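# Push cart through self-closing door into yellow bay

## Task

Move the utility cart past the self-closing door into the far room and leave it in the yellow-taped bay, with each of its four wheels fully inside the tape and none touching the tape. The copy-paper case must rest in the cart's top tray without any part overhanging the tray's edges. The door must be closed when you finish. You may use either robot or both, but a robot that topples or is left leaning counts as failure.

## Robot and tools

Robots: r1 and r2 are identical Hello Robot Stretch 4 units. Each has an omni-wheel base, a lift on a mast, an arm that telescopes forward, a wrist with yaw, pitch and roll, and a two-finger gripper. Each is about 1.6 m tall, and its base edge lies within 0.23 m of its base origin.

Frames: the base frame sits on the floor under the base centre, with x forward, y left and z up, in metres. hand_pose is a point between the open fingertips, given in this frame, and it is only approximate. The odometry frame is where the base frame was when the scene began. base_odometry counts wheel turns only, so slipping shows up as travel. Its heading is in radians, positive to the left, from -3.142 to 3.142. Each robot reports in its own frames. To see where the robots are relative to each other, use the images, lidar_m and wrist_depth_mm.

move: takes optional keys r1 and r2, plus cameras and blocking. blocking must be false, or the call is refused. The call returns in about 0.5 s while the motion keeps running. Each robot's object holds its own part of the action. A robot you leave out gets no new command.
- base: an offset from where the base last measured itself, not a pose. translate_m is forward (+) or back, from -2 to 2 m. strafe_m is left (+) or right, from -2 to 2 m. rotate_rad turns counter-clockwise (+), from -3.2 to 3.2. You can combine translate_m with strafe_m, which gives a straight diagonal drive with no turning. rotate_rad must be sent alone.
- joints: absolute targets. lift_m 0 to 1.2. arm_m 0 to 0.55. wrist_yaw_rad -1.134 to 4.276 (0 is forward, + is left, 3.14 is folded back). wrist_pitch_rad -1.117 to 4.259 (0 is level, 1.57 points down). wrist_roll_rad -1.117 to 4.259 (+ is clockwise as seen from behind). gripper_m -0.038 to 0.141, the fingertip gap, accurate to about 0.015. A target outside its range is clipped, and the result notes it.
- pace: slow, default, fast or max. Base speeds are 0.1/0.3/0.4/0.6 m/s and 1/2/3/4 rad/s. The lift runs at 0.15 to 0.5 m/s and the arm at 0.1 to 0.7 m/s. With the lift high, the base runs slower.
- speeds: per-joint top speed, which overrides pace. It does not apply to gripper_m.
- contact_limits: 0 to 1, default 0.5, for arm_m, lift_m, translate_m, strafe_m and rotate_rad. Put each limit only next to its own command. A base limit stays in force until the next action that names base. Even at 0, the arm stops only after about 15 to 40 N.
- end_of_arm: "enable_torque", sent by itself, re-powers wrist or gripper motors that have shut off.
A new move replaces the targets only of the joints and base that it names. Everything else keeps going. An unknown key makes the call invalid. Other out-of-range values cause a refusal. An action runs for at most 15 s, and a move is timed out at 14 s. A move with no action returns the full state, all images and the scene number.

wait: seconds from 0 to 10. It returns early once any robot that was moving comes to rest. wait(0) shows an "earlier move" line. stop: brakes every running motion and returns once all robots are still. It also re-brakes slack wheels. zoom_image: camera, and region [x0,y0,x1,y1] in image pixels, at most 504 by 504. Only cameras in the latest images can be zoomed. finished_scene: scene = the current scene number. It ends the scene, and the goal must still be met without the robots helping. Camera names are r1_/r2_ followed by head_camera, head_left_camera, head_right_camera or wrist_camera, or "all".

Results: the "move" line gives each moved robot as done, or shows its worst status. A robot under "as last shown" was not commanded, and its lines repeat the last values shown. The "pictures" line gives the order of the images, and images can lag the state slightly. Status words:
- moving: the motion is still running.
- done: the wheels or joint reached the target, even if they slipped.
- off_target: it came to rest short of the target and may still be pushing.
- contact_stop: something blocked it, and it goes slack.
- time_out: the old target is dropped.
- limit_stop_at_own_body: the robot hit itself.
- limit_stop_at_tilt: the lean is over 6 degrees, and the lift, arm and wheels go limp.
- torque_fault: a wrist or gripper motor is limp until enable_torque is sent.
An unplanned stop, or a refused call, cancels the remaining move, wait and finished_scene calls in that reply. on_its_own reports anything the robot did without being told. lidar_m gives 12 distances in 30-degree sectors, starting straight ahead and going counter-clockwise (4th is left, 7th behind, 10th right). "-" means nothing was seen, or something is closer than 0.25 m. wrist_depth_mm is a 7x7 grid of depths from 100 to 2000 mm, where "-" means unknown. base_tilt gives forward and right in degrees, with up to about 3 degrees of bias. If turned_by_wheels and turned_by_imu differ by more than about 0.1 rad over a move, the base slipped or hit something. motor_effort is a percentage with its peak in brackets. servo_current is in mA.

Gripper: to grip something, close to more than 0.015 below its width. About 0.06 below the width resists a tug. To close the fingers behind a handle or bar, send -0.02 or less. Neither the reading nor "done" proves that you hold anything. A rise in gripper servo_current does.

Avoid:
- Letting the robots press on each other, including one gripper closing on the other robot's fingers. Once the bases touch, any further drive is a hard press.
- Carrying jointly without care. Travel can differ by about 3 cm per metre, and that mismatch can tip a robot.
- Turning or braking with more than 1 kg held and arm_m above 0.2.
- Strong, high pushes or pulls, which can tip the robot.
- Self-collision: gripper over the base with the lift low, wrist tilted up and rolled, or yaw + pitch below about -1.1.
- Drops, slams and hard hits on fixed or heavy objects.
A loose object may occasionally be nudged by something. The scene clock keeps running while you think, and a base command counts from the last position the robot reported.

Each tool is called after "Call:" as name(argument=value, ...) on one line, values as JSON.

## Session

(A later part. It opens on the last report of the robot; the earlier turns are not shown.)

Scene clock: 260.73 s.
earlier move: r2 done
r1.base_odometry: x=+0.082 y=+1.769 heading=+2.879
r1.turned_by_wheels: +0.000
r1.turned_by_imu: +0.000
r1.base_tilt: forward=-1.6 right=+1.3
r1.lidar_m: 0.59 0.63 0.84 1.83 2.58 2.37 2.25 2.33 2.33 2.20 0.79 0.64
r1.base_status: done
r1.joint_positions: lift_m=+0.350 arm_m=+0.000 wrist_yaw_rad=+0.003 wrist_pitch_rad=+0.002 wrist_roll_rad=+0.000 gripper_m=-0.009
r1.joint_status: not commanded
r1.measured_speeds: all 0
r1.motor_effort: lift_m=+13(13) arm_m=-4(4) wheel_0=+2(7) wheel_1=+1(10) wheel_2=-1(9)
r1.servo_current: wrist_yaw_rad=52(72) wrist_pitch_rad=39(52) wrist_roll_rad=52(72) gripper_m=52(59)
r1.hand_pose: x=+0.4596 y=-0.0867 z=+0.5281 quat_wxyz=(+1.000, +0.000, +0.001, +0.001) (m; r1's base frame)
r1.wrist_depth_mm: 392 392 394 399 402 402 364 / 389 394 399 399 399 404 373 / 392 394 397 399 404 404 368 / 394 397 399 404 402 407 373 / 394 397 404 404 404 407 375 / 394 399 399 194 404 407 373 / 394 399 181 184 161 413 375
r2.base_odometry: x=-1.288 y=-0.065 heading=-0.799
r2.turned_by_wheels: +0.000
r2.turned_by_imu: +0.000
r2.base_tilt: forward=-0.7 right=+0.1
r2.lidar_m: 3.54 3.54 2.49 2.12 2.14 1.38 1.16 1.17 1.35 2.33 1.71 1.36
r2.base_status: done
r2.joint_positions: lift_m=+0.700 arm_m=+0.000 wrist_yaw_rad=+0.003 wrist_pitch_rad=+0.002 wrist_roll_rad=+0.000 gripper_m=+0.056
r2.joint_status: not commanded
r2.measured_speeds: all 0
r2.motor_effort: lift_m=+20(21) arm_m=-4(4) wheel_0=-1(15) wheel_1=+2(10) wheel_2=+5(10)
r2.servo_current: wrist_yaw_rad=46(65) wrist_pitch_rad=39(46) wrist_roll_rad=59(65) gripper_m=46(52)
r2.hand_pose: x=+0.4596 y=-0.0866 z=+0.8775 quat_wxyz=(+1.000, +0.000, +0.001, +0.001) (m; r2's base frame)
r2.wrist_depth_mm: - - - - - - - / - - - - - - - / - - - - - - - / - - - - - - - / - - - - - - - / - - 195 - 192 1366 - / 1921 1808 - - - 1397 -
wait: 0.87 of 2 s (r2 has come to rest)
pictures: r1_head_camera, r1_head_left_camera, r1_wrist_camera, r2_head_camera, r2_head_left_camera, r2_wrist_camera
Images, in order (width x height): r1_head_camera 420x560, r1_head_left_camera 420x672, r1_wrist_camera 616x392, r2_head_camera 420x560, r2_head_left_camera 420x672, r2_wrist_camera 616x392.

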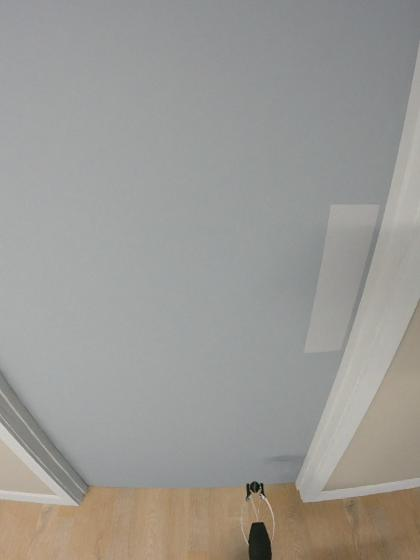

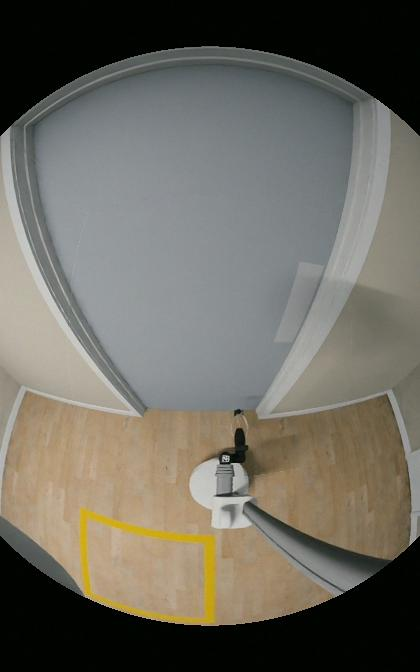

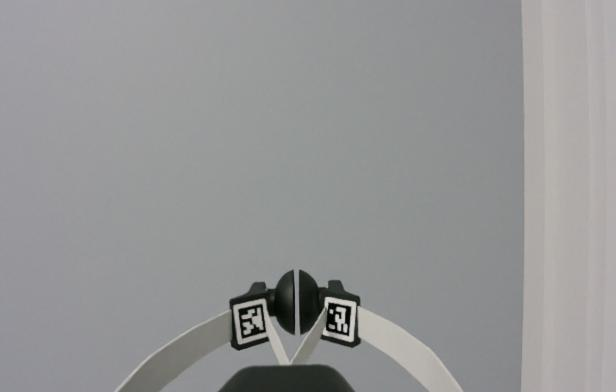

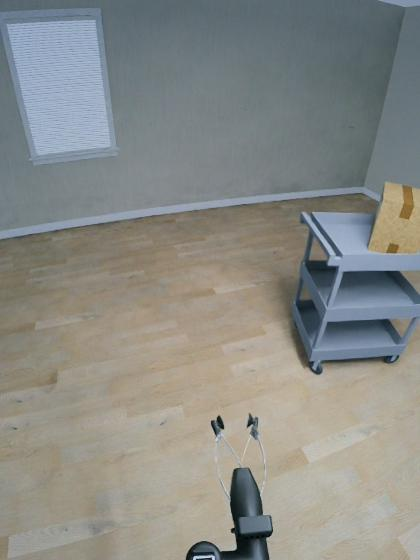

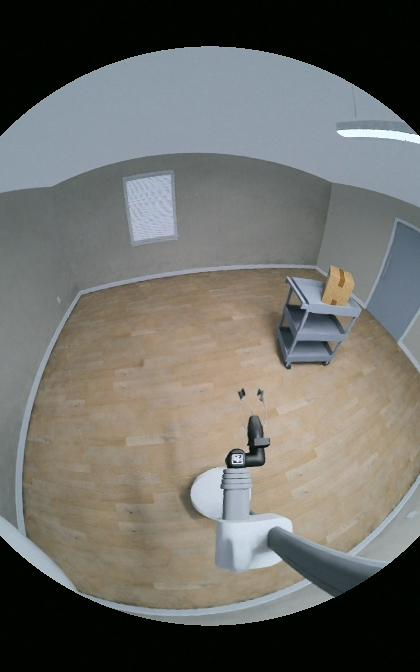

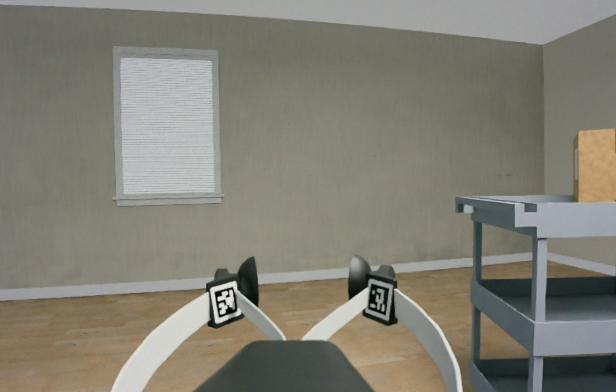

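Call:
move(blocking=false, r1={"base": {"strafe_m": 0.09, "translate_m": 0.3}, "pace": "slow"}, r2={"base": {"strafe_m": 0.226, "translate_m": 1.467}, "joints": {"wrist_roll_rad": 1.571, "gripper_m": 0.12}, "pace": "fast"})

Call:
wait(seconds=2.5)

Call:
wait(seconds=2.5, cameras=["r1_head_camera", "r1_head_left_camera", "r1_wrist_camera", "r2_head_left_camera"])

Scene clock: 322.50 s.
move: r1 moving; r2 moving
r1.base_odometry: x=+0.069 y=+1.769 heading=+2.880
r1.turned_by_wheels: +0.000
r1.turned_by_imu: +0.000
r1.base_tilt: forward=-1.6 right=+1.2
r1.lidar_m: 0.58 0.61 0.83 1.83 2.59 2.38 2.26 2.36 2.34 2.22 0.78 0.62
r1.base_status: translate_m moving; strafe_m moving
r1.joint_positions: lift_m=+0.350 arm_m=+0.000 wrist_yaw_rad=+0.003 wrist_pitch_rad=+0.002 wrist_roll_rad=+0.000 gripper_m=-0.009
r1.joint_status: not commanded
r1.measured_speeds: translate_m=+0.048 strafe_m=+0.015 rotate_rad=+0.000 lift_m=+0.000 arm_m=+0.000 wrist_yaw_rad=+0.000 wrist_pitch_rad=+0.000 wrist_roll_rad=+0.000
r1.motor_effort: lift_m=+13(13) arm_m=-4(4) wheel_0=+6(6) wheel_1=+4(8) wheel_2=-5(7)
r1.servo_current: wrist_yaw_rad=52(72) wrist_pitch_rad=46(46) wrist_roll_rad=46(72) gripper_m=46(59)
r1.hand_pose: x=+0.4596 y=-0.0867 z=+0.5281 quat_wxyz=(+1.000, +0.000, +0.001, +0.001) (m; r1's base frame)
r1.wrist_depth_mm: 377 382 384 389 387 392 362 / 377 384 384 389 389 392 373 / 379 387 387 389 392 394 370 / 382 382 387 387 389 394 375 / 382 382 389 389 394 397 364 / 384 387 389 194 394 397 375 / 384 384 180 185 161 399 373
r2.base_odometry: x=-1.250 y=-0.093 heading=-0.799
r2.turned_by_wheels: +0.000
r2.turned_by_imu: +0.001
r2.base_tilt: forward=-0.7 right=+0.1
r2.lidar_m: 3.50 3.50 2.48 2.14 2.13 1.44 1.21 1.22 1.42 2.38 1.67 1.31
r2.base_status: translate_m moving; strafe_m moving
r2.joint_positions: lift_m=+0.700 arm_m=+0.000 wrist_yaw_rad=+0.003 wrist_pitch_rad=+0.002 wrist_roll_rad=+0.642 gripper_m=+0.075
r2.joint_status: wrist_roll_rad moving; gripper_m moving
r2.measured_speeds: translate_m=+0.183 strafe_m=+0.029 rotate_rad=+0.003 lift_m=+0.000 arm_m=+0.000 wrist_yaw_rad=+0.000 wrist_pitch_rad=+0.000 wrist_roll_rad=+1.820
r2.motor_effort: lift_m=+21(21) arm_m=-4(4) wheel_0=+9(9) wheel_1=+10(10) wheel_2=-14(15)
r2.servo_current: wrist_yaw_rad=39(52) wrist_pitch_rad=39(52) wrist_roll_rad=72(124) gripper_m=91(91)
r2.hand_pose: x=+0.4595 y=-0.0867 z=+0.8775 quat_wxyz=(+0.949, +0.316, +0.001, +0.001) (m; r2's base frame)
r2.wrist_depth_mm: - - - - - - 1025 / - - - - - - - / - - - - - - 1336 / - - - - - - 1921 / - - - - - - 1464 / - - 190 - 190 1661 1308 / - - - - 1661 1308 1118
pictures: none

Scene clock: 325.00 s.
earlier move: r1 moving; r2 moving
r1.base_odometry: x=-0.170 y=+1.762 heading=+2.879
r1.turned_by_wheels: -0.001
r1.turned_by_imu: +0.004
r1.base_tilt: forward=-1.6 right=+1.3
r1.lidar_m: 0.40 0.41 0.55 1.03 2.52 2.64 2.48 2.57 2.40 1.41 0.49 0.46
r1.base_status: translate_m moving; strafe_m moving
r1.joint_positions: lift_m=+0.350 arm_m=-0.001 wrist_yaw_rad=-0.008 wrist_pitch_rad=+0.002 wrist_roll_rad=+0.000 gripper_m=-0.010
r1.joint_status: not commanded
r1.measured_speeds: translate_m=+0.096 strafe_m=+0.029 rotate_rad=-0.002 lift_m=+0.000 arm_m=+0.000 wrist_yaw_rad=+0.000 wrist_pitch_rad=+0.000 wrist_roll_rad=+0.000
r1.motor_effort: lift_m=+13(13) arm_m=+10(12) wheel_0=+4(13) wheel_1=+5(11) wheel_2=-16(22)
r1.servo_current: wrist_yaw_rad=52(72) wrist_pitch_rad=39(52) wrist_roll_rad=52(72) gripper_m=39(59)
r1.hand_pose: x=+0.4580 y=-0.0898 z=+0.5281 quat_wxyz=(+1.000, +0.000, +0.001, -0.004) (m; r1's base frame)
r1.wrist_depth_mm: 204 214 221 230 239 251 258 / 206 212 221 230 239 250 260 / 206 214 221 230 240 251 263 / 207 214 223 232 242 253 260 / 207 215 223 232 242 254 263 / 207 214 220 204 242 255 264 / 209 213 224 185 240 258 263
r2.base_odometry: x=-0.497 y=-0.661 heading=-0.799
r2.turned_by_wheels: +0.000
r2.turned_by_imu: +0.001
r2.base_tilt: forward=-0.7 right=+0.0
r2.lidar_m: 2.57 2.56 2.61 2.23 2.25 2.55 2.14 2.16 2.48 0.93 0.78 3.04
r2.base_status: translate_m moving; strafe_m moving
r2.joint_positions: lift_m=+0.700 arm_m=+0.000 wrist_yaw_rad=+0.003 wrist_pitch_rad=+0.002 wrist_roll_rad=+1.569 gripper_m=+0.120
r2.joint_status: all done
r2.measured_speeds: translate_m=+0.397 strafe_m=+0.061 rotate_rad=+0.003 lift_m=+0.000 arm_m=+0.000 wrist_yaw_rad=+0.000 wrist_pitch_rad=+0.000 wrist_roll_rad=+0.000
r2.motor_effort: lift_m=+21(21) arm_m=-4(4) wheel_0=+5(13) wheel_1=+7(11) wheel_2=-10(16)
r2.servo_current: wrist_yaw_rad=52(65) wrist_pitch_rad=46(52) wrist_roll_rad=59(124) gripper_m=52(124)
r2.hand_pose: x=+0.4595 y=-0.0867 z=+0.8775 quat_wxyz=(+0.708, +0.706, +0.001, +0.000) (m; r2's base frame)
r2.wrist_depth_mm: - - - - - 1708 1205 / - - - - - 1708 1182 / - - - - - 1756 1205 / - - - - - 1808 1229 / - - - - - 1661 1229 / - - 198 - 200 1537 1205 / - - - - - 1708 1205
wait: 2.50 s; no rest
pictures: none

Scene clock: 326.37 s.
earlier move: r1 done; r2 moving
r1.base_odometry: x=-0.231 y=+1.760 heading=+2.879
r1.turned_by_wheels: -0.001
r1.turned_by_imu: -0.001
r1.base_tilt: forward=-1.6 right=+1.3
r1.lidar_m: 0.40 0.40 0.51 0.87 2.51 2.68 2.55 2.65 2.40 1.16 0.48 0.46
r1.base_status: done
r1.joint_positions: lift_m=+0.350 arm_m=-0.001 wrist_yaw_rad=-0.012 wrist_pitch_rad=+0.002 wrist_roll_rad=+0.000 gripper_m=-0.010
r1.joint_status: not commanded
r1.measured_speeds: all 0
r1.motor_effort: lift_m=+13(13) arm_m=+10(12) wheel_0=+3(13) wheel_1=+4(11) wheel_2=-18(22)
r1.servo_current: wrist_yaw_rad=52(85) wrist_pitch_rad=46(52) wrist_roll_rad=52(72) gripper_m=46(59)
r1.hand_pose: x=+0.4577 y=-0.0908 z=+0.5281 quat_wxyz=(+1.000, +0.000, +0.001, -0.006) (m; r1's base frame)
r1.wrist_depth_mm: 193 204 216 230 245 263 279 / 194 204 217 230 246 263 278 / 193 204 217 231 246 264 283 / 195 206 217 230 247 266 285 / 195 206 219 231 248 266 283 / 194 206 214 200 186 267 286 / 196 204 179 156 246 273 281
r2.base_odometry: x=-0.126 y=-0.941 heading=-0.799
r2.turned_by_wheels: +0.000
r2.turned_by_imu: +0.001
r2.base_tilt: forward=-0.7 right=+0.0
r2.lidar_m: 2.13 2.11 2.45 2.28 2.31 2.67 2.61 2.60 0.85 0.81 0.83 2.49
r2.base_status: translate_m moving; strafe_m moving
r2.joint_positions: lift_m=+0.700 arm_m=+0.000 wrist_yaw_rad=+0.003 wrist_pitch_rad=+0.002 wrist_roll_rad=+1.569 gripper_m=+0.120
r2.joint_status: all done
r2.measured_speeds: translate_m=+0.153 strafe_m=+0.024 rotate_rad=+0.001 lift_m=+0.000 arm_m=+0.000 wrist_yaw_rad=+0.000 wrist_pitch_rad=+0.000 wrist_roll_rad=+0.000
r2.motor_effort: lift_m=+21(21) arm_m=-4(4) wheel_0=+0(13) wheel_1=+2(11) wheel_2=-2(16)
r2.servo_current: wrist_yaw_rad=52(65) wrist_pitch_rad=33(52) wrist_roll_rad=46(124) gripper_m=52(124)
r2.hand_pose: x=+0.4595 y=-0.0867 z=+0.8775 quat_wxyz=(+0.708, +0.706, +0.001, +0.000) (m; r2's base frame)
r2.wrist_depth_mm: - - - - - 1756 1182 / - - - - - 1756 1205 / - - - - - 1756 1229 / - - - - - 1808 1229 / - - - - - 1661 1205 / - 186 191 - 186 1537 1229 / 1808 1808 1708 - - 1708 1229
wait: 1.37 of 2.5 s (r1 has come to rest)
pictures: r1_head_camera, r1_head_left_camera, r1_wrist_camera, r2_head_left_camera
Images, in order (width x height): r1_head_camera 420x560, r1_head_left_camera 420x672, r1_wrist_camera 616x392, r2_head_left_camera 420x672.

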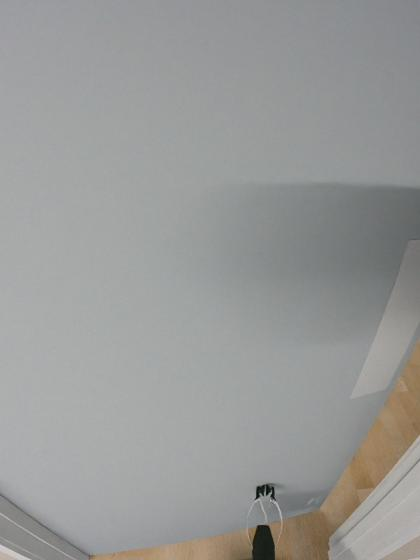

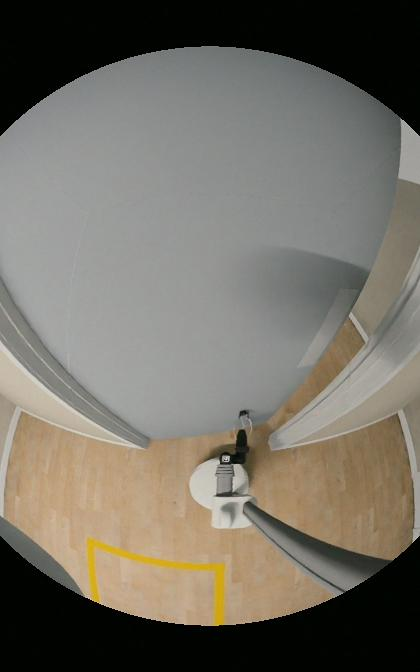

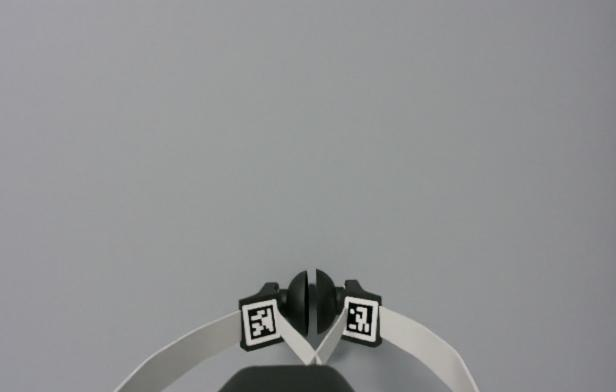

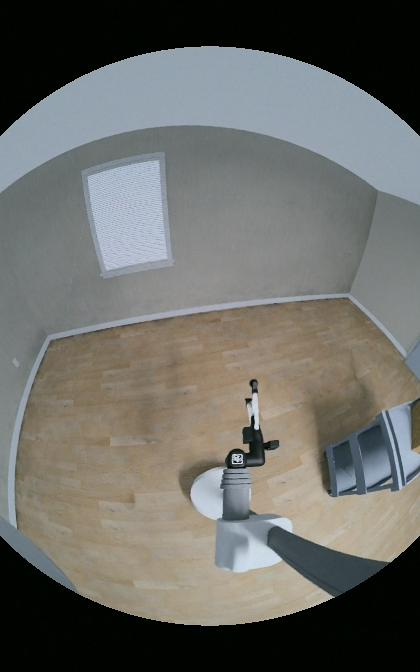

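Call:
move(blocking=false, r1={"base": {"translate_m": 0.26}, "pace": "slow"}, r2={"base": {"rotate_rad": -1.48}})

Call:
wait(seconds=2.2)

Call:
wait(seconds=3, cameras=["r1_head_left_camera", "r2_head_camera", "r2_head_left_camera", "r2_wrist_camera"])

Scene clock: 336.80 s.
earlier move: r2 done
move: r1 moving; r2 moving
r1.base_odometry: x=-0.243 y=+1.763 heading=+2.878
r1.turned_by_wheels: -0.001
r1.turned_by_imu: -0.001
r1.base_tilt: forward=-1.6 right=+1.3
r1.lidar_m: 0.40 0.39 0.49 0.80 2.53 2.71 2.57 2.67 2.40 1.10 0.47 0.45
r1.base_status: translate_m moving
r1.joint_positions: lift_m=+0.350 arm_m=-0.001 wrist_yaw_rad=-0.012 wrist_pitch_rad=+0.002 wrist_roll_rad=+0.000 gripper_m=-0.010
r1.joint_status: not commanded
r1.measured_speeds: translate_m=+0.048 strafe_m=+0.000 rotate_rad=+0.001 lift_m=+0.000 arm_m=+0.000 wrist_yaw_rad=+0.000 wrist_pitch_rad=+0.000 wrist_roll_rad=+0.000
r1.motor_effort: lift_m=+13(13) arm_m=+10(10) wheel_0=+5(7) wheel_1=+4(7) wheel_2=-23(24)
r1.servo_current: wrist_yaw_rad=72(91) wrist_pitch_rad=46(52) wrist_roll_rad=46(59) gripper_m=46(46)
r1.hand_pose: x=+0.4577 y=-0.0908 z=+0.5281 quat_wxyz=(+1.000, +0.000, +0.001, -0.006) (m; r1's base frame)
r1.wrist_depth_mm: 191 203 216 230 247 266 285 / 193 204 216 231 248 267 287 / 193 204 217 231 247 266 286 / 194 205 217 231 248 267 289 / 195 205 218 232 248 268 286 / 195 204 212 200 244 268 290 / 193 202 214 153 244 273 287
r2.base_odometry: x=-0.102 y=-0.959 heading=-1.051
r2.turned_by_wheels: -0.252
r2.turned_by_imu: -0.244
r2.base_tilt: forward=-0.6 right=+0.1
r2.lidar_m: 2.21 2.07 2.15 2.37 2.27 2.37 2.76 2.63 2.74 0.81 0.80 3.00
r2.base_status: rotate_rad moving
r2.joint_positions: lift_m=+0.700 arm_m=+0.000 wrist_yaw_rad=+0.003 wrist_pitch_rad=+0.002 wrist_roll_rad=+1.569 gripper_m=+0.120
r2.joint_status: not commanded
r2.measured_speeds: translate_m=-0.001 strafe_m=+0.002 rotate_rad=-0.973 lift_m=+0.000 arm_m=+0.000 wrist_yaw_rad=+0.000 wrist_pitch_rad=+0.000 wrist_roll_rad=+0.000
r2.motor_effort: lift_m=+21(21) arm_m=-4(4) wheel_0=+11(11) wheel_1=+10(10) wheel_2=+11(11)
r2.servo_current: wrist_yaw_rad=46(65) wrist_pitch_rad=33(46) wrist_roll_rad=46(59) gripper_m=46(52)
r2.hand_pose: x=+0.4595 y=-0.0867 z=+0.8775 quat_wxyz=(+0.708, +0.706, +0.001, +0.000) (m; r2's base frame)
r2.wrist_depth_mm: - - - - - 1756 1205 / - - - - - 1708 1205 / - - - - - 1808 1229 / - - - - - 1808 1205 / - - - - - 1661 1229 / - 185 190 - 186 1576 1229 / - - - - - 1661 1229
pictures: none

Scene clock: 338.33 s.
earlier move: r1 moving; r2 done
r1.base_odometry: x=-0.379 y=+1.800 heading=+2.878
r1.turned_by_wheels: +0.000
r1.turned_by_imu: -0.001
r1.base_tilt: forward=-1.7 right=+1.3
r1.lidar_m: 0.36 0.35 0.38 0.55 2.51 2.84 2.69 2.78 2.41 0.43 0.42 0.47
r1.base_status: translate_m moving
r1.joint_positions: lift_m=+0.350 arm_m=-0.001 wrist_yaw_rad=-0.012 wrist_pitch_rad=+0.002 wrist_roll_rad=+0.000 gripper_m=-0.010
r1.joint_status: not commanded
r1.measured_speeds: translate_m=+0.098 strafe_m=+0.000 rotate_rad=+0.000 lift_m=+0.000 arm_m=+0.000 wrist_yaw_rad=+0.000 wrist_pitch_rad=+0.000 wrist_roll_rad=+0.000
r1.motor_effort: lift_m=+13(13) arm_m=+10(10) wheel_0=+5(11) wheel_1=+3(8) wheel_2=-20(24)
r1.servo_current: wrist_yaw_rad=78(98) wrist_pitch_rad=33(52) wrist_roll_rad=52(72) gripper_m=46(52)
r1.hand_pose: x=+0.4577 y=-0.0908 z=+0.5281 quat_wxyz=(+1.000, +0.000, +0.001, -0.006) (m; r1's base frame)
r1.wrist_depth_mm: 172 187 206 231 259 298 - / 174 188 208 231 260 300 345 / 172 189 208 232 260 301 347 / 174 189 210 233 262 303 347 / 175 189 209 233 263 303 353 / 172 190 204 198 186 304 349 / 173 187 176 167 255 320 345
r2.base_odometry: x=-0.102 y=-0.959 heading=-2.278
r2.turned_by_wheels: -1.227
r2.turned_by_imu: -1.195
r2.base_tilt: forward=-0.7 right=+0.1
r2.lidar_m: 0.79 3.53 2.35 2.10 2.10 2.58 2.30 2.31 2.84 2.63 2.68 0.82
r2.base_status: done
r2.joint_positions: lift_m=+0.700 arm_m=+0.000 wrist_yaw_rad=+0.003 wrist_pitch_rad=+0.002 wrist_roll_rad=+1.569 gripper_m=+0.120
r2.joint_status: not commanded
r2.measured_speeds: all 0
r2.motor_effort: lift_m=+20(21) arm_m=-4(4) wheel_0=+3(11) wheel_1=+2(10) wheel_2=+5(12)
r2.servo_current: wrist_yaw_rad=46(65) wrist_pitch_rad=39(46) wrist_roll_rad=46(59) gripper_m=52(59)
r2.hand_pose: x=+0.4595 y=-0.0867 z=+0.8775 quat_wxyz=(+0.708, +0.706, +0.001, +0.000) (m; r2's base frame)
r2.wrist_depth_mm: - - - - - 1756 1205 / - - - - - 891 1078 / - - - 854 - 627 - / - - - 866 - 634 - / - - - 991 - 647 - / - - 198 654 199 661 1229 / - - - - - 1756 1229
wait: 1.53 of 2.2 s (r2 has come to rest)
pictures: none

Scene clock: 340.17 s.
earlier move: r1 done
r1.base_odometry: x=-0.481 y=+1.828 heading=+2.878
r1.turned_by_wheels: +0.000
r1.turned_by_imu: -0.001
r1.base_tilt: forward=-1.6 right=+1.3
r1.lidar_m: 0.33 0.30 0.33 0.48 2.53 2.97 2.83 2.90 2.43 0.37 0.42 0.49
r1.base_status: done
r1.joint_positions: lift_m=+0.350 arm_m=-0.001 wrist_yaw_rad=-0.012 wrist_pitch_rad=+0.002 wrist_roll_rad=+0.000 gripper_m=-0.010
r1.joint_status: not commanded
r1.measured_speeds: all 0
r1.motor_effort: lift_m=+13(13) arm_m=+10(10) wheel_0=+0(11) wheel_1=+3(8) wheel_2=-14(24)
r1.servo_current: wrist_yaw_rad=85(98) wrist_pitch_rad=39(52) wrist_roll_rad=33(72) gripper_m=39(52)
r1.hand_pose: x=+0.4576 y=-0.0909 z=+0.5281 quat_wxyz=(+1.000, +0.000, +0.001, -0.006) (m; r1's base frame)
r1.wrist_depth_mm: 161 179 202 235 277 340 - / 159 179 204 235 278 342 - / 162 179 204 236 277 340 - / 160 183 204 236 278 330 - / 160 180 204 236 279 342 - / 163 180 198 199 186 343 1808 / 165 178 174 158 273 - 1308
r2.base_odometry: x=-0.102 y=-0.959 heading=-2.278
r2.turned_by_wheels: +0.000
r2.turned_by_imu: +0.000
r2.base_tilt: forward=-0.6 right=+0.1
r2.lidar_m: 0.81 3.54 2.32 2.09 2.12 2.58 2.29 2.31 2.84 2.63 2.67 0.83
r2.base_status: done
r2.joint_positions: lift_m=+0.700 arm_m=+0.000 wrist_yaw_rad=+0.003 wrist_pitch_rad=+0.002 wrist_roll_rad=+1.569 gripper_m=+0.120
r2.joint_status: not commanded
r2.measured_speeds: all 0
r2.motor_effort: lift_m=+21(21) arm_m=-4(4) wheel_0=+2(11) wheel_1=+2(10) wheel_2=+5(12)
r2.servo_current: wrist_yaw_rad=46(65) wrist_pitch_rad=39(46) wrist_roll_rad=46(65) gripper_m=52(59)
r2.hand_pose: x=+0.4595 y=-0.0867 z=+0.8775 quat_wxyz=(+0.708, +0.706, +0.001, +0.000) (m; r2's base frame)
r2.wrist_depth_mm: - - - - - 1756 1205 / - - - - - 866 1098 / - - - 854 - 621 - / - - - 878 - 634 - / - - - 991 - 647 - / - - 198 661 200 668 1229 / - - - - - 1756 1205
wait: 1.83 of 3 s (r1 has come to rest)
pictures: r1_head_left_camera, r2_head_camera, r2_head_left_camera, r2_wrist_camera
Images, in order (width x height): r1_head_left_camera 420x672, r2_head_camera 420x560, r2_head_left_camera 420x672, r2_wrist_camera 616x392.

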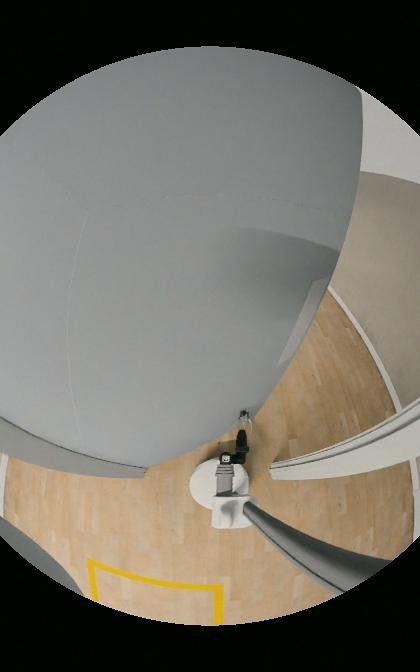

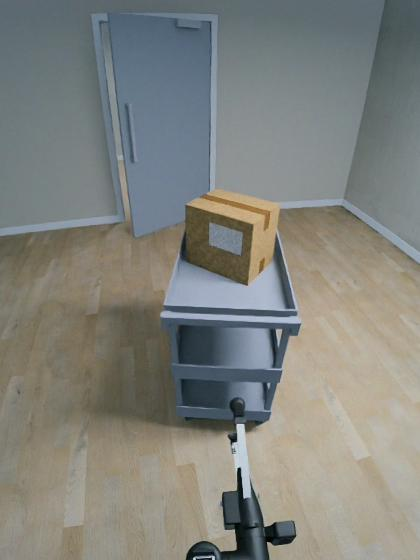

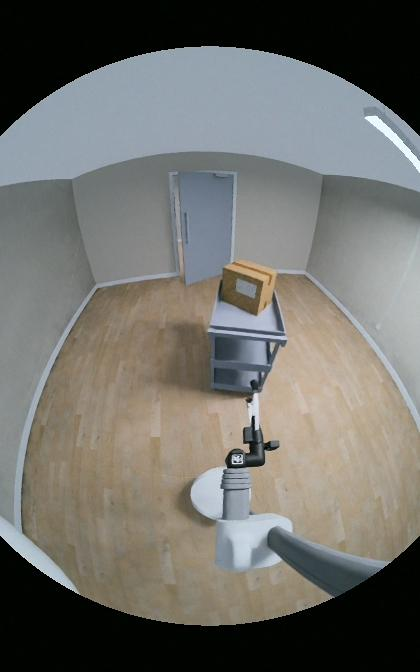

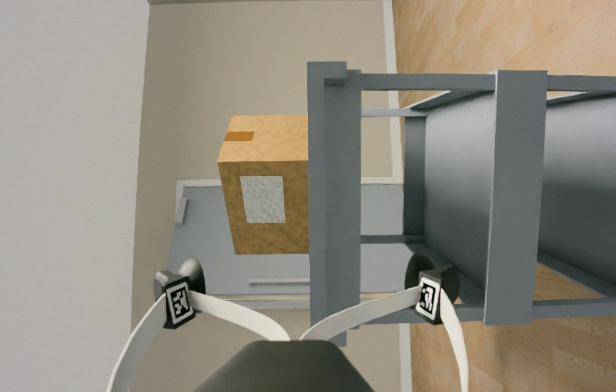

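Call:
zoom_image(camera="r2_wrist_camera", region=[200, 40, 480, 360])

Call:
zoom_image(camera="r2_head_camera", region=[120, 180, 320, 440])

Scaled by 1.575.

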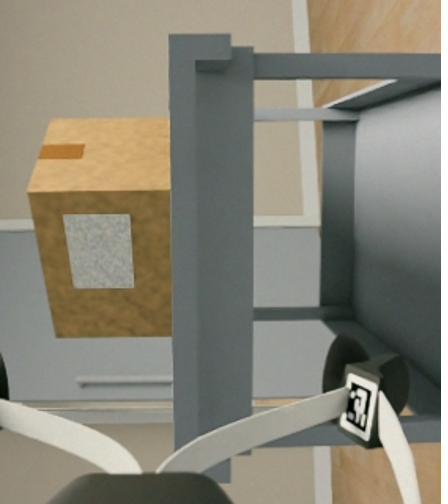

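Scaled by 1.938 from the camera's 420x560 image, which has a finer 1200x1600 frame.

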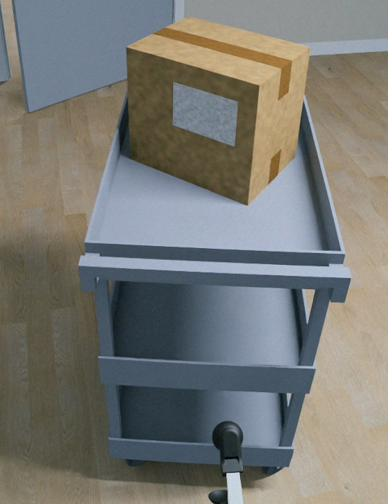

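Call:
move(blocking=false, r1={"base": {"rotate_rad": 0.25}, "pace": "slow"}, r2={"base": {"translate_m": 0.25, "strafe_m": -0.03}, "joints": {"lift_m": 0.691}})

Call:
wait(seconds=0.8)

Call:
move(blocking=false, r1={"base": {"rotate_rad": 0.25}, "pace": "slow"})

Call:
wait(seconds=2, cameras=["r1_head_left_camera", "r1_head_camera", "r2_wrist_camera", "r2_head_camera"])

Scene clock: 372.60 s.
move: r1 moving; r2 moving
r1.base_odometry: x=-0.481 y=+1.828 heading=+3.001
r1.turned_by_wheels: +0.123
r1.turned_by_imu: +0.118
r1.base_tilt: forward=-1.6 right=+1.3
r1.lidar_m: 0.33 0.31 0.33 0.53 2.60 2.88 2.80 3.00 2.36 0.39 2.43 0.41
r1.base_status: rotate_rad moving
r1.joint_positions: lift_m=+0.350 arm_m=-0.001 wrist_yaw_rad=-0.030 wrist_pitch_rad=+0.002 wrist_roll_rad=+0.000 gripper_m=-0.010
r1.joint_status: not commanded
r1.measured_speeds: translate_m=-0.001 strafe_m=+0.002 rotate_rad=+0.481 lift_m=+0.000 arm_m=+0.000 wrist_yaw_rad=-0.065 wrist_pitch_rad=+0.000 wrist_roll_rad=+0.000
r1.motor_effort: lift_m=+13(13) arm_m=+10(10) wheel_0=-19(20) wheel_1=-9(9) wheel_2=-28(28)
r1.servo_current: wrist_yaw_rad=189(189) wrist_pitch_rad=39(46) wrist_roll_rad=52(59) gripper_m=39(52)
r1.hand_pose: x=+0.4560 y=-0.0960 z=+0.5281 quat_wxyz=(+1.000, +0.000, +0.001, -0.015) (m; r1's base frame)
r1.wrist_depth_mm: 150 168 189 214 248 296 - / 151 167 188 213 247 297 - / 155 167 189 214 248 297 - / 149 168 189 214 248 296 - / 151 171 189 214 249 296 - / 151 171 186 181 181 298 1576 / 153 167 141 174 180 276 -
r2.base_odometry: x=-0.125 y=-0.980 heading=-2.278
r2.turned_by_wheels: +0.000
r2.turned_by_imu: +0.001
r2.base_tilt: forward=-0.7 right=+0.0
r2.lidar_m: 0.77 3.49 2.34 2.09 2.12 2.62 2.32 2.33 2.84 2.62 2.65 0.81
r2.base_status: translate_m moving; strafe_m moving
r2.joint_positions: lift_m=+0.691 arm_m=+0.000 wrist_yaw_rad=+0.003 wrist_pitch_rad=+0.002 wrist_roll_rad=+1.569 gripper_m=+0.120
r2.joint_status: lift_m moving
r2.measured_speeds: translate_m=+0.121 strafe_m=-0.014 rotate_rad=-0.002 lift_m=+0.000 arm_m=+0.000 wrist_yaw_rad=+0.000 wrist_pitch_rad=+0.000 wrist_roll_rad=+0.000
r2.motor_effort: lift_m=+12(19) arm_m=-4(4) wheel_0=+12(12) wheel_1=+6(8) wheel_2=-11(11)
r2.servo_current: wrist_yaw_rad=39(59) wrist_pitch_rad=39(39) wrist_roll_rad=46(52) gripper_m=46(52)
r2.hand_pose: x=+0.4595 y=-0.0867 z=+0.8691 quat_wxyz=(+0.708, +0.706, +0.001, +0.000) (m; r2's base frame)
r2.wrist_depth_mm: - - - - - 1808 1205 / - - - 591 - 591 591 / - - 976 820 - 597 603 / - - 904 831 - 603 - / - - - 946 - 621 - / - - 198 627 193 634 1160 / - - - - - 1708 1205
pictures: none

Scene clock: 373.40 s.
earlier move: r1 contact_stop; r2 moving
r1.base_odometry: x=-0.440 y=+1.841 heading=+2.814
r1.turned_by_wheels: -0.186
r1.turned_by_imu: -0.194
r1.base_tilt: forward=-1.6 right=+1.3
r1.lidar_m: 0.34 0.31 0.32 0.49 2.50 3.00 2.79 2.83 2.41 0.37 0.35 0.50
r1.base_status: rotate_rad contact_stop
r1.joint_positions: lift_m=+0.350 arm_m=+0.000 wrist_yaw_rad=-0.009 wrist_pitch_rad=+0.002 wrist_roll_rad=+0.000 gripper_m=-0.010
r1.joint_status: not commanded
r1.measured_speeds: translate_m=-0.091 strafe_m=-0.003 rotate_rad=-0.259 lift_m=+0.000 arm_m=+0.000 wrist_yaw_rad=+0.000 wrist_pitch_rad=+0.000 wrist_roll_rad=+0.000
r1.on_its_own: the wheels are slack since a contact_stop
r1.motor_effort: lift_m=+13(13) arm_m=+5(10) wheel_0=-1(20) wheel_1=+1(10) wheel_2=+0(30)
r1.servo_current: wrist_yaw_rad=65(228) wrist_pitch_rad=39(52) wrist_roll_rad=65(65) gripper_m=33(52)
r1.hand_pose: x=+0.4584 y=-0.0901 z=+0.5281 quat_wxyz=(+1.000, +0.000, +0.001, -0.005) (m; r1's base frame)
r1.wrist_depth_mm: 170 187 213 244 287 342 - / 167 187 213 244 289 - - / 168 189 213 245 287 - - / 168 189 214 245 289 - - / 171 189 214 245 290 - - / 171 189 202 195 290 1537 1863 / 171 186 182 232 161 1229 1255
r2.base_odometry: x=-0.243 y=-1.088 heading=-2.278
r2.turned_by_wheels: +0.000
r2.turned_by_imu: +0.000
r2.base_tilt: forward=-0.7 right=+0.1
r2.lidar_m: 0.63 3.35 2.40 2.15 2.16 2.70 2.48 2.50 2.85 2.57 2.58 0.64
r2.base_status: translate_m moving; strafe_m moving
r2.joint_positions: lift_m=+0.691 arm_m=+0.000 wrist_yaw_rad=+0.003 wrist_pitch_rad=+0.002 wrist_roll_rad=+1.569 gripper_m=+0.120
r2.joint_status: all done
r2.measured_speeds: translate_m=+0.180 strafe_m=-0.023 rotate_rad=+0.002 lift_m=+0.000 arm_m=+0.000 wrist_yaw_rad=+0.000 wrist_pitch_rad=+0.000 wrist_roll_rad=+0.000
r2.motor_effort: lift_m=+14(19) arm_m=-4(4) wheel_0=-1(12) wheel_1=+2(8) wheel_2=-4(14)
r2.servo_current: wrist_yaw_rad=52(59) wrist_pitch_rad=46(46) wrist_roll_rad=39(59) gripper_m=52(59)
r2.hand_pose: x=+0.4595 y=-0.0867 z=+0.8691 quat_wxyz=(+0.708, +0.706, +0.001, +0.000) (m; r2's base frame)
r2.wrist_depth_mm: - - - - - 1576 1182 / - - - 433 430 732 433 / - - 759 442 1042 - 436 / - - 715 452 1042 - 449 / - - 798 462 459 - 462 / - - 199 410 198 - 469 / - - - - - 496 480
wait: 0.80 s; no rest
pictures: none

not run: a stop that you did not command came earlier in this reply.

not run: a stop that you did not command came earlier in this reply.

Call:
move(blocking=false, r1={"base": {"translate_m": 0.09, "strafe_m": -0.08}, "pace": "slow", "contact_limits": {"translate_m": 0.8, "strafe_m": 0.8}})

Call:
wait(seconds=1.5, cameras=["r1_head_left_camera", "r1_head_camera", "r2_wrist_camera", "r2_head_camera"])

r1: "contact_limits": translate_m and strafe_m are given together and make one move, which takes one limit: state it under one of them only
Scene clock: 386.63 s.
earlier move: r1 contact_stop; r2 done
r1.base_odometry: x=-0.274 y=+1.721 heading=+2.218
r1.turned_by_wheels: -0.597
r1.turned_by_imu: -0.601
r1.base_tilt: forward=-1.6 right=+1.3
r1.lidar_m: 0.31 0.25 0.28 0.32 0.55 2.39 2.90 2.59 2.61 2.61 2.33 0.51
r1.base_status: rotate_rad contact_stop (by the wheels' count: -0.660 of +0.250)
r1.joint_positions: lift_m=+0.350 arm_m=+0.000 wrist_yaw_rad=-0.004 wrist_pitch_rad=+0.002 wrist_roll_rad=+0.000 gripper_m=-0.010
r1.joint_status: not commanded
r1.measured_speeds: all 0
r1.on_its_own: the wheels are slack since a contact_stop
r1.motor_effort: lift_m=+13(13) arm_m=+5(10) wheel_0=+0(20) wheel_1=+0(10) wheel_2=+0(30)
r1.servo_current: wrist_yaw_rad=52(228) wrist_pitch_rad=33(52) wrist_roll_rad=46(72) gripper_m=46(52)
r1.hand_pose: x=+0.4588 y=-0.0885 z=+0.5281 quat_wxyz=(+1.000, +0.000, +0.001, -0.002) (m; r1's base frame)
r1.wrist_depth_mm: 158 179 209 254 289 259 384 / 155 180 211 255 289 259 377 / 158 179 211 255 289 262 373 / 155 188 212 255 291 262 382 / 159 180 212 257 290 262 382 / 155 180 197 195 286 262 384 / 158 172 206 185 161 259 -
r2.base_odometry: x=-0.287 y=-1.129 heading=-2.278
r2.turned_by_wheels: +0.000
r2.turned_by_imu: +0.001
r2.base_tilt: forward=-0.7 right=+0.1
r2.lidar_m: 0.55 3.28 2.42 2.19 2.17 2.71 2.52 2.56 2.82 2.58 2.60 0.56
r2.base_status: done
r2.joint_positions: lift_m=+0.691 arm_m=+0.000 wrist_yaw_rad=+0.003 wrist_pitch_rad=+0.002 wrist_roll_rad=+1.569 gripper_m=+0.120
r2.joint_status: all done
r2.measured_speeds: all 0
r2.motor_effort: lift_m=+14(19) arm_m=-4(4) wheel_0=+3(12) wheel_1=+4(8) wheel_2=-4(14)
r2.servo_current: wrist_yaw_rad=52(65) wrist_pitch_rad=39(52) wrist_roll_rad=46(59) gripper_m=39(59)
r2.hand_pose: x=+0.4595 y=-0.0867 z=+0.8691 quat_wxyz=(+0.708, +0.706, +0.001, +0.000) (m; r2's base frame)
r2.wrist_depth_mm: - - - 357 368 373 370 / - - - 370 370 946 - / - - 654 377 379 917 - / - - 640 389 387 - - / - - 723 392 392 - - / - - 198 340 198 - - / - - - - - 1756 521
pictures: none

not run: a call was refused earlier in this reply.

Call:
wait(seconds=0.1, cameras=["r1_head_left_camera", "r1_head_camera", "r1_wrist_camera", "r2_wrist_camera"])

Scene clock: 391.13 s.
r1.base_odometry: x=-0.274 y=+1.721 heading=+2.218
r1.turned_by_wheels: +0.000
r1.turned_by_imu: +0.000
r1.base_tilt: forward=-1.6 right=+1.3
r1.lidar_m: 0.30 0.27 0.25 0.32 0.56 2.40 2.89 2.59 2.62 2.60 2.31 0.51
r1.base_status: rotate_rad contact_stop (by the wheels' count: -0.660 of +0.250)
r1.joint_positions: lift_m=+0.350 arm_m=+0.000 wrist_yaw_rad=-0.004 wrist_pitch_rad=+0.002 wrist_roll_rad=+0.000 gripper_m=-0.010
r1.joint_status: not commanded
r1.measured_speeds: all 0
r1.on_its_own: the wheels are slack since a contact_stop
r1.motor_effort: lift_m=+13(13) arm_m=+5(10) wheel_0=+0(20) wheel_1=+0(10) wheel_2=+0(30)
r1.servo_current: wrist_yaw_rad=46(228) wrist_pitch_rad=46(52) wrist_roll_rad=46(72) gripper_m=39(52)
r1.hand_pose: x=+0.4588 y=-0.0885 z=+0.5281 quat_wxyz=(+1.000, +0.000, +0.001, -0.002) (m; r1's base frame)
r1.wrist_depth_mm: 157 179 210 254 289 259 382 / 154 179 210 255 290 260 377 / 158 179 211 256 290 262 377 / 155 187 213 256 290 262 382 / 158 180 211 256 290 262 382 / 155 179 196 194 285 262 384 / 158 172 206 186 161 259 -
r2.base_odometry: x=-0.287 y=-1.129 heading=-2.278
r2.turned_by_wheels: +0.000
r2.turned_by_imu: +0.000
r2.base_tilt: forward=-0.6 right=+0.1
r2.lidar_m: 0.55 3.32 2.42 2.16 2.19 2.69 2.53 2.54 2.84 2.57 2.59 0.56
r2.base_status: done
r2.joint_positions: lift_m=+0.691 arm_m=+0.000 wrist_yaw_rad=+0.003 wrist_pitch_rad=+0.002 wrist_roll_rad=+1.569 gripper_m=+0.120
r2.joint_status: all done
r2.measured_speeds: all 0
r2.motor_effort: lift_m=+14(19) arm_m=-4(4) wheel_0=+3(12) wheel_1=+4(8) wheel_2=-3(14)
r2.servo_current: wrist_yaw_rad=46(65) wrist_pitch_rad=46(52) wrist_roll_rad=46(59) gripper_m=52(59)
r2.hand_pose: x=+0.4595 y=-0.0867 z=+0.8691 quat_wxyz=(+0.708, +0.706, +0.001, +0.000) (m; r2's base frame)
r2.wrist_depth_mm: - - - 357 366 370 370 / - - - 373 373 960 - / - - 661 377 377 931 - / - - 634 387 387 - - / - - 741 394 394 - - / - - 198 340 198 - - / - - - - - 1756 530
wait: 0.10 s; at rest from the start
pictures: r1_head_camera, r1_head_left_camera, r1_wrist_camera, r2_wrist_camera
Images, in order (width x height): r1_head_camera 420x560, r1_head_left_camera 420x672, r1_wrist_camera 616x392, r2_wrist_camera 616x392.

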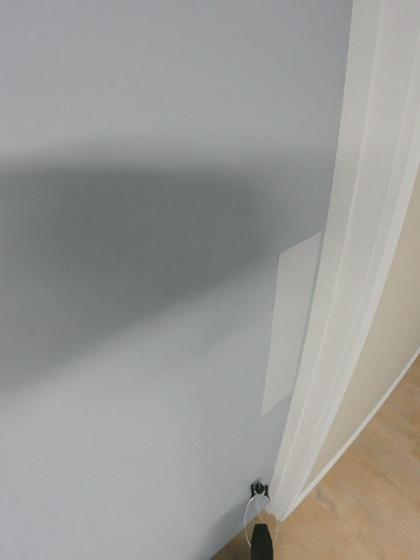

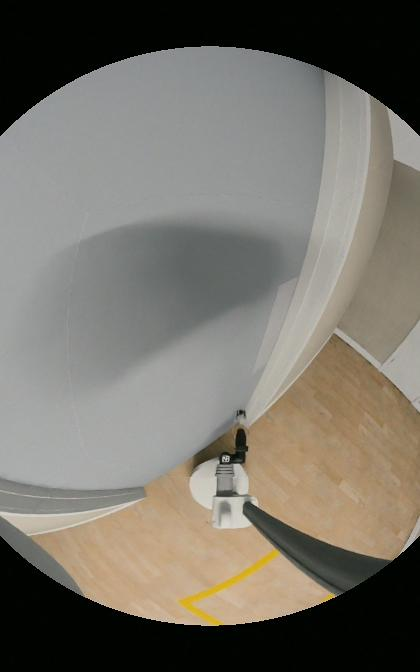

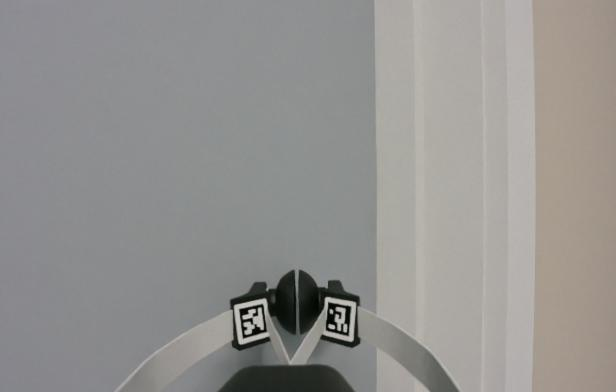

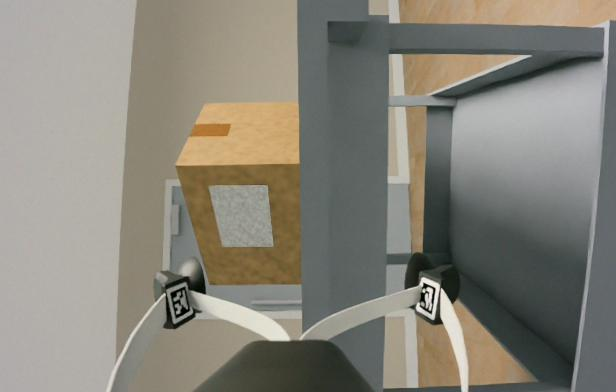

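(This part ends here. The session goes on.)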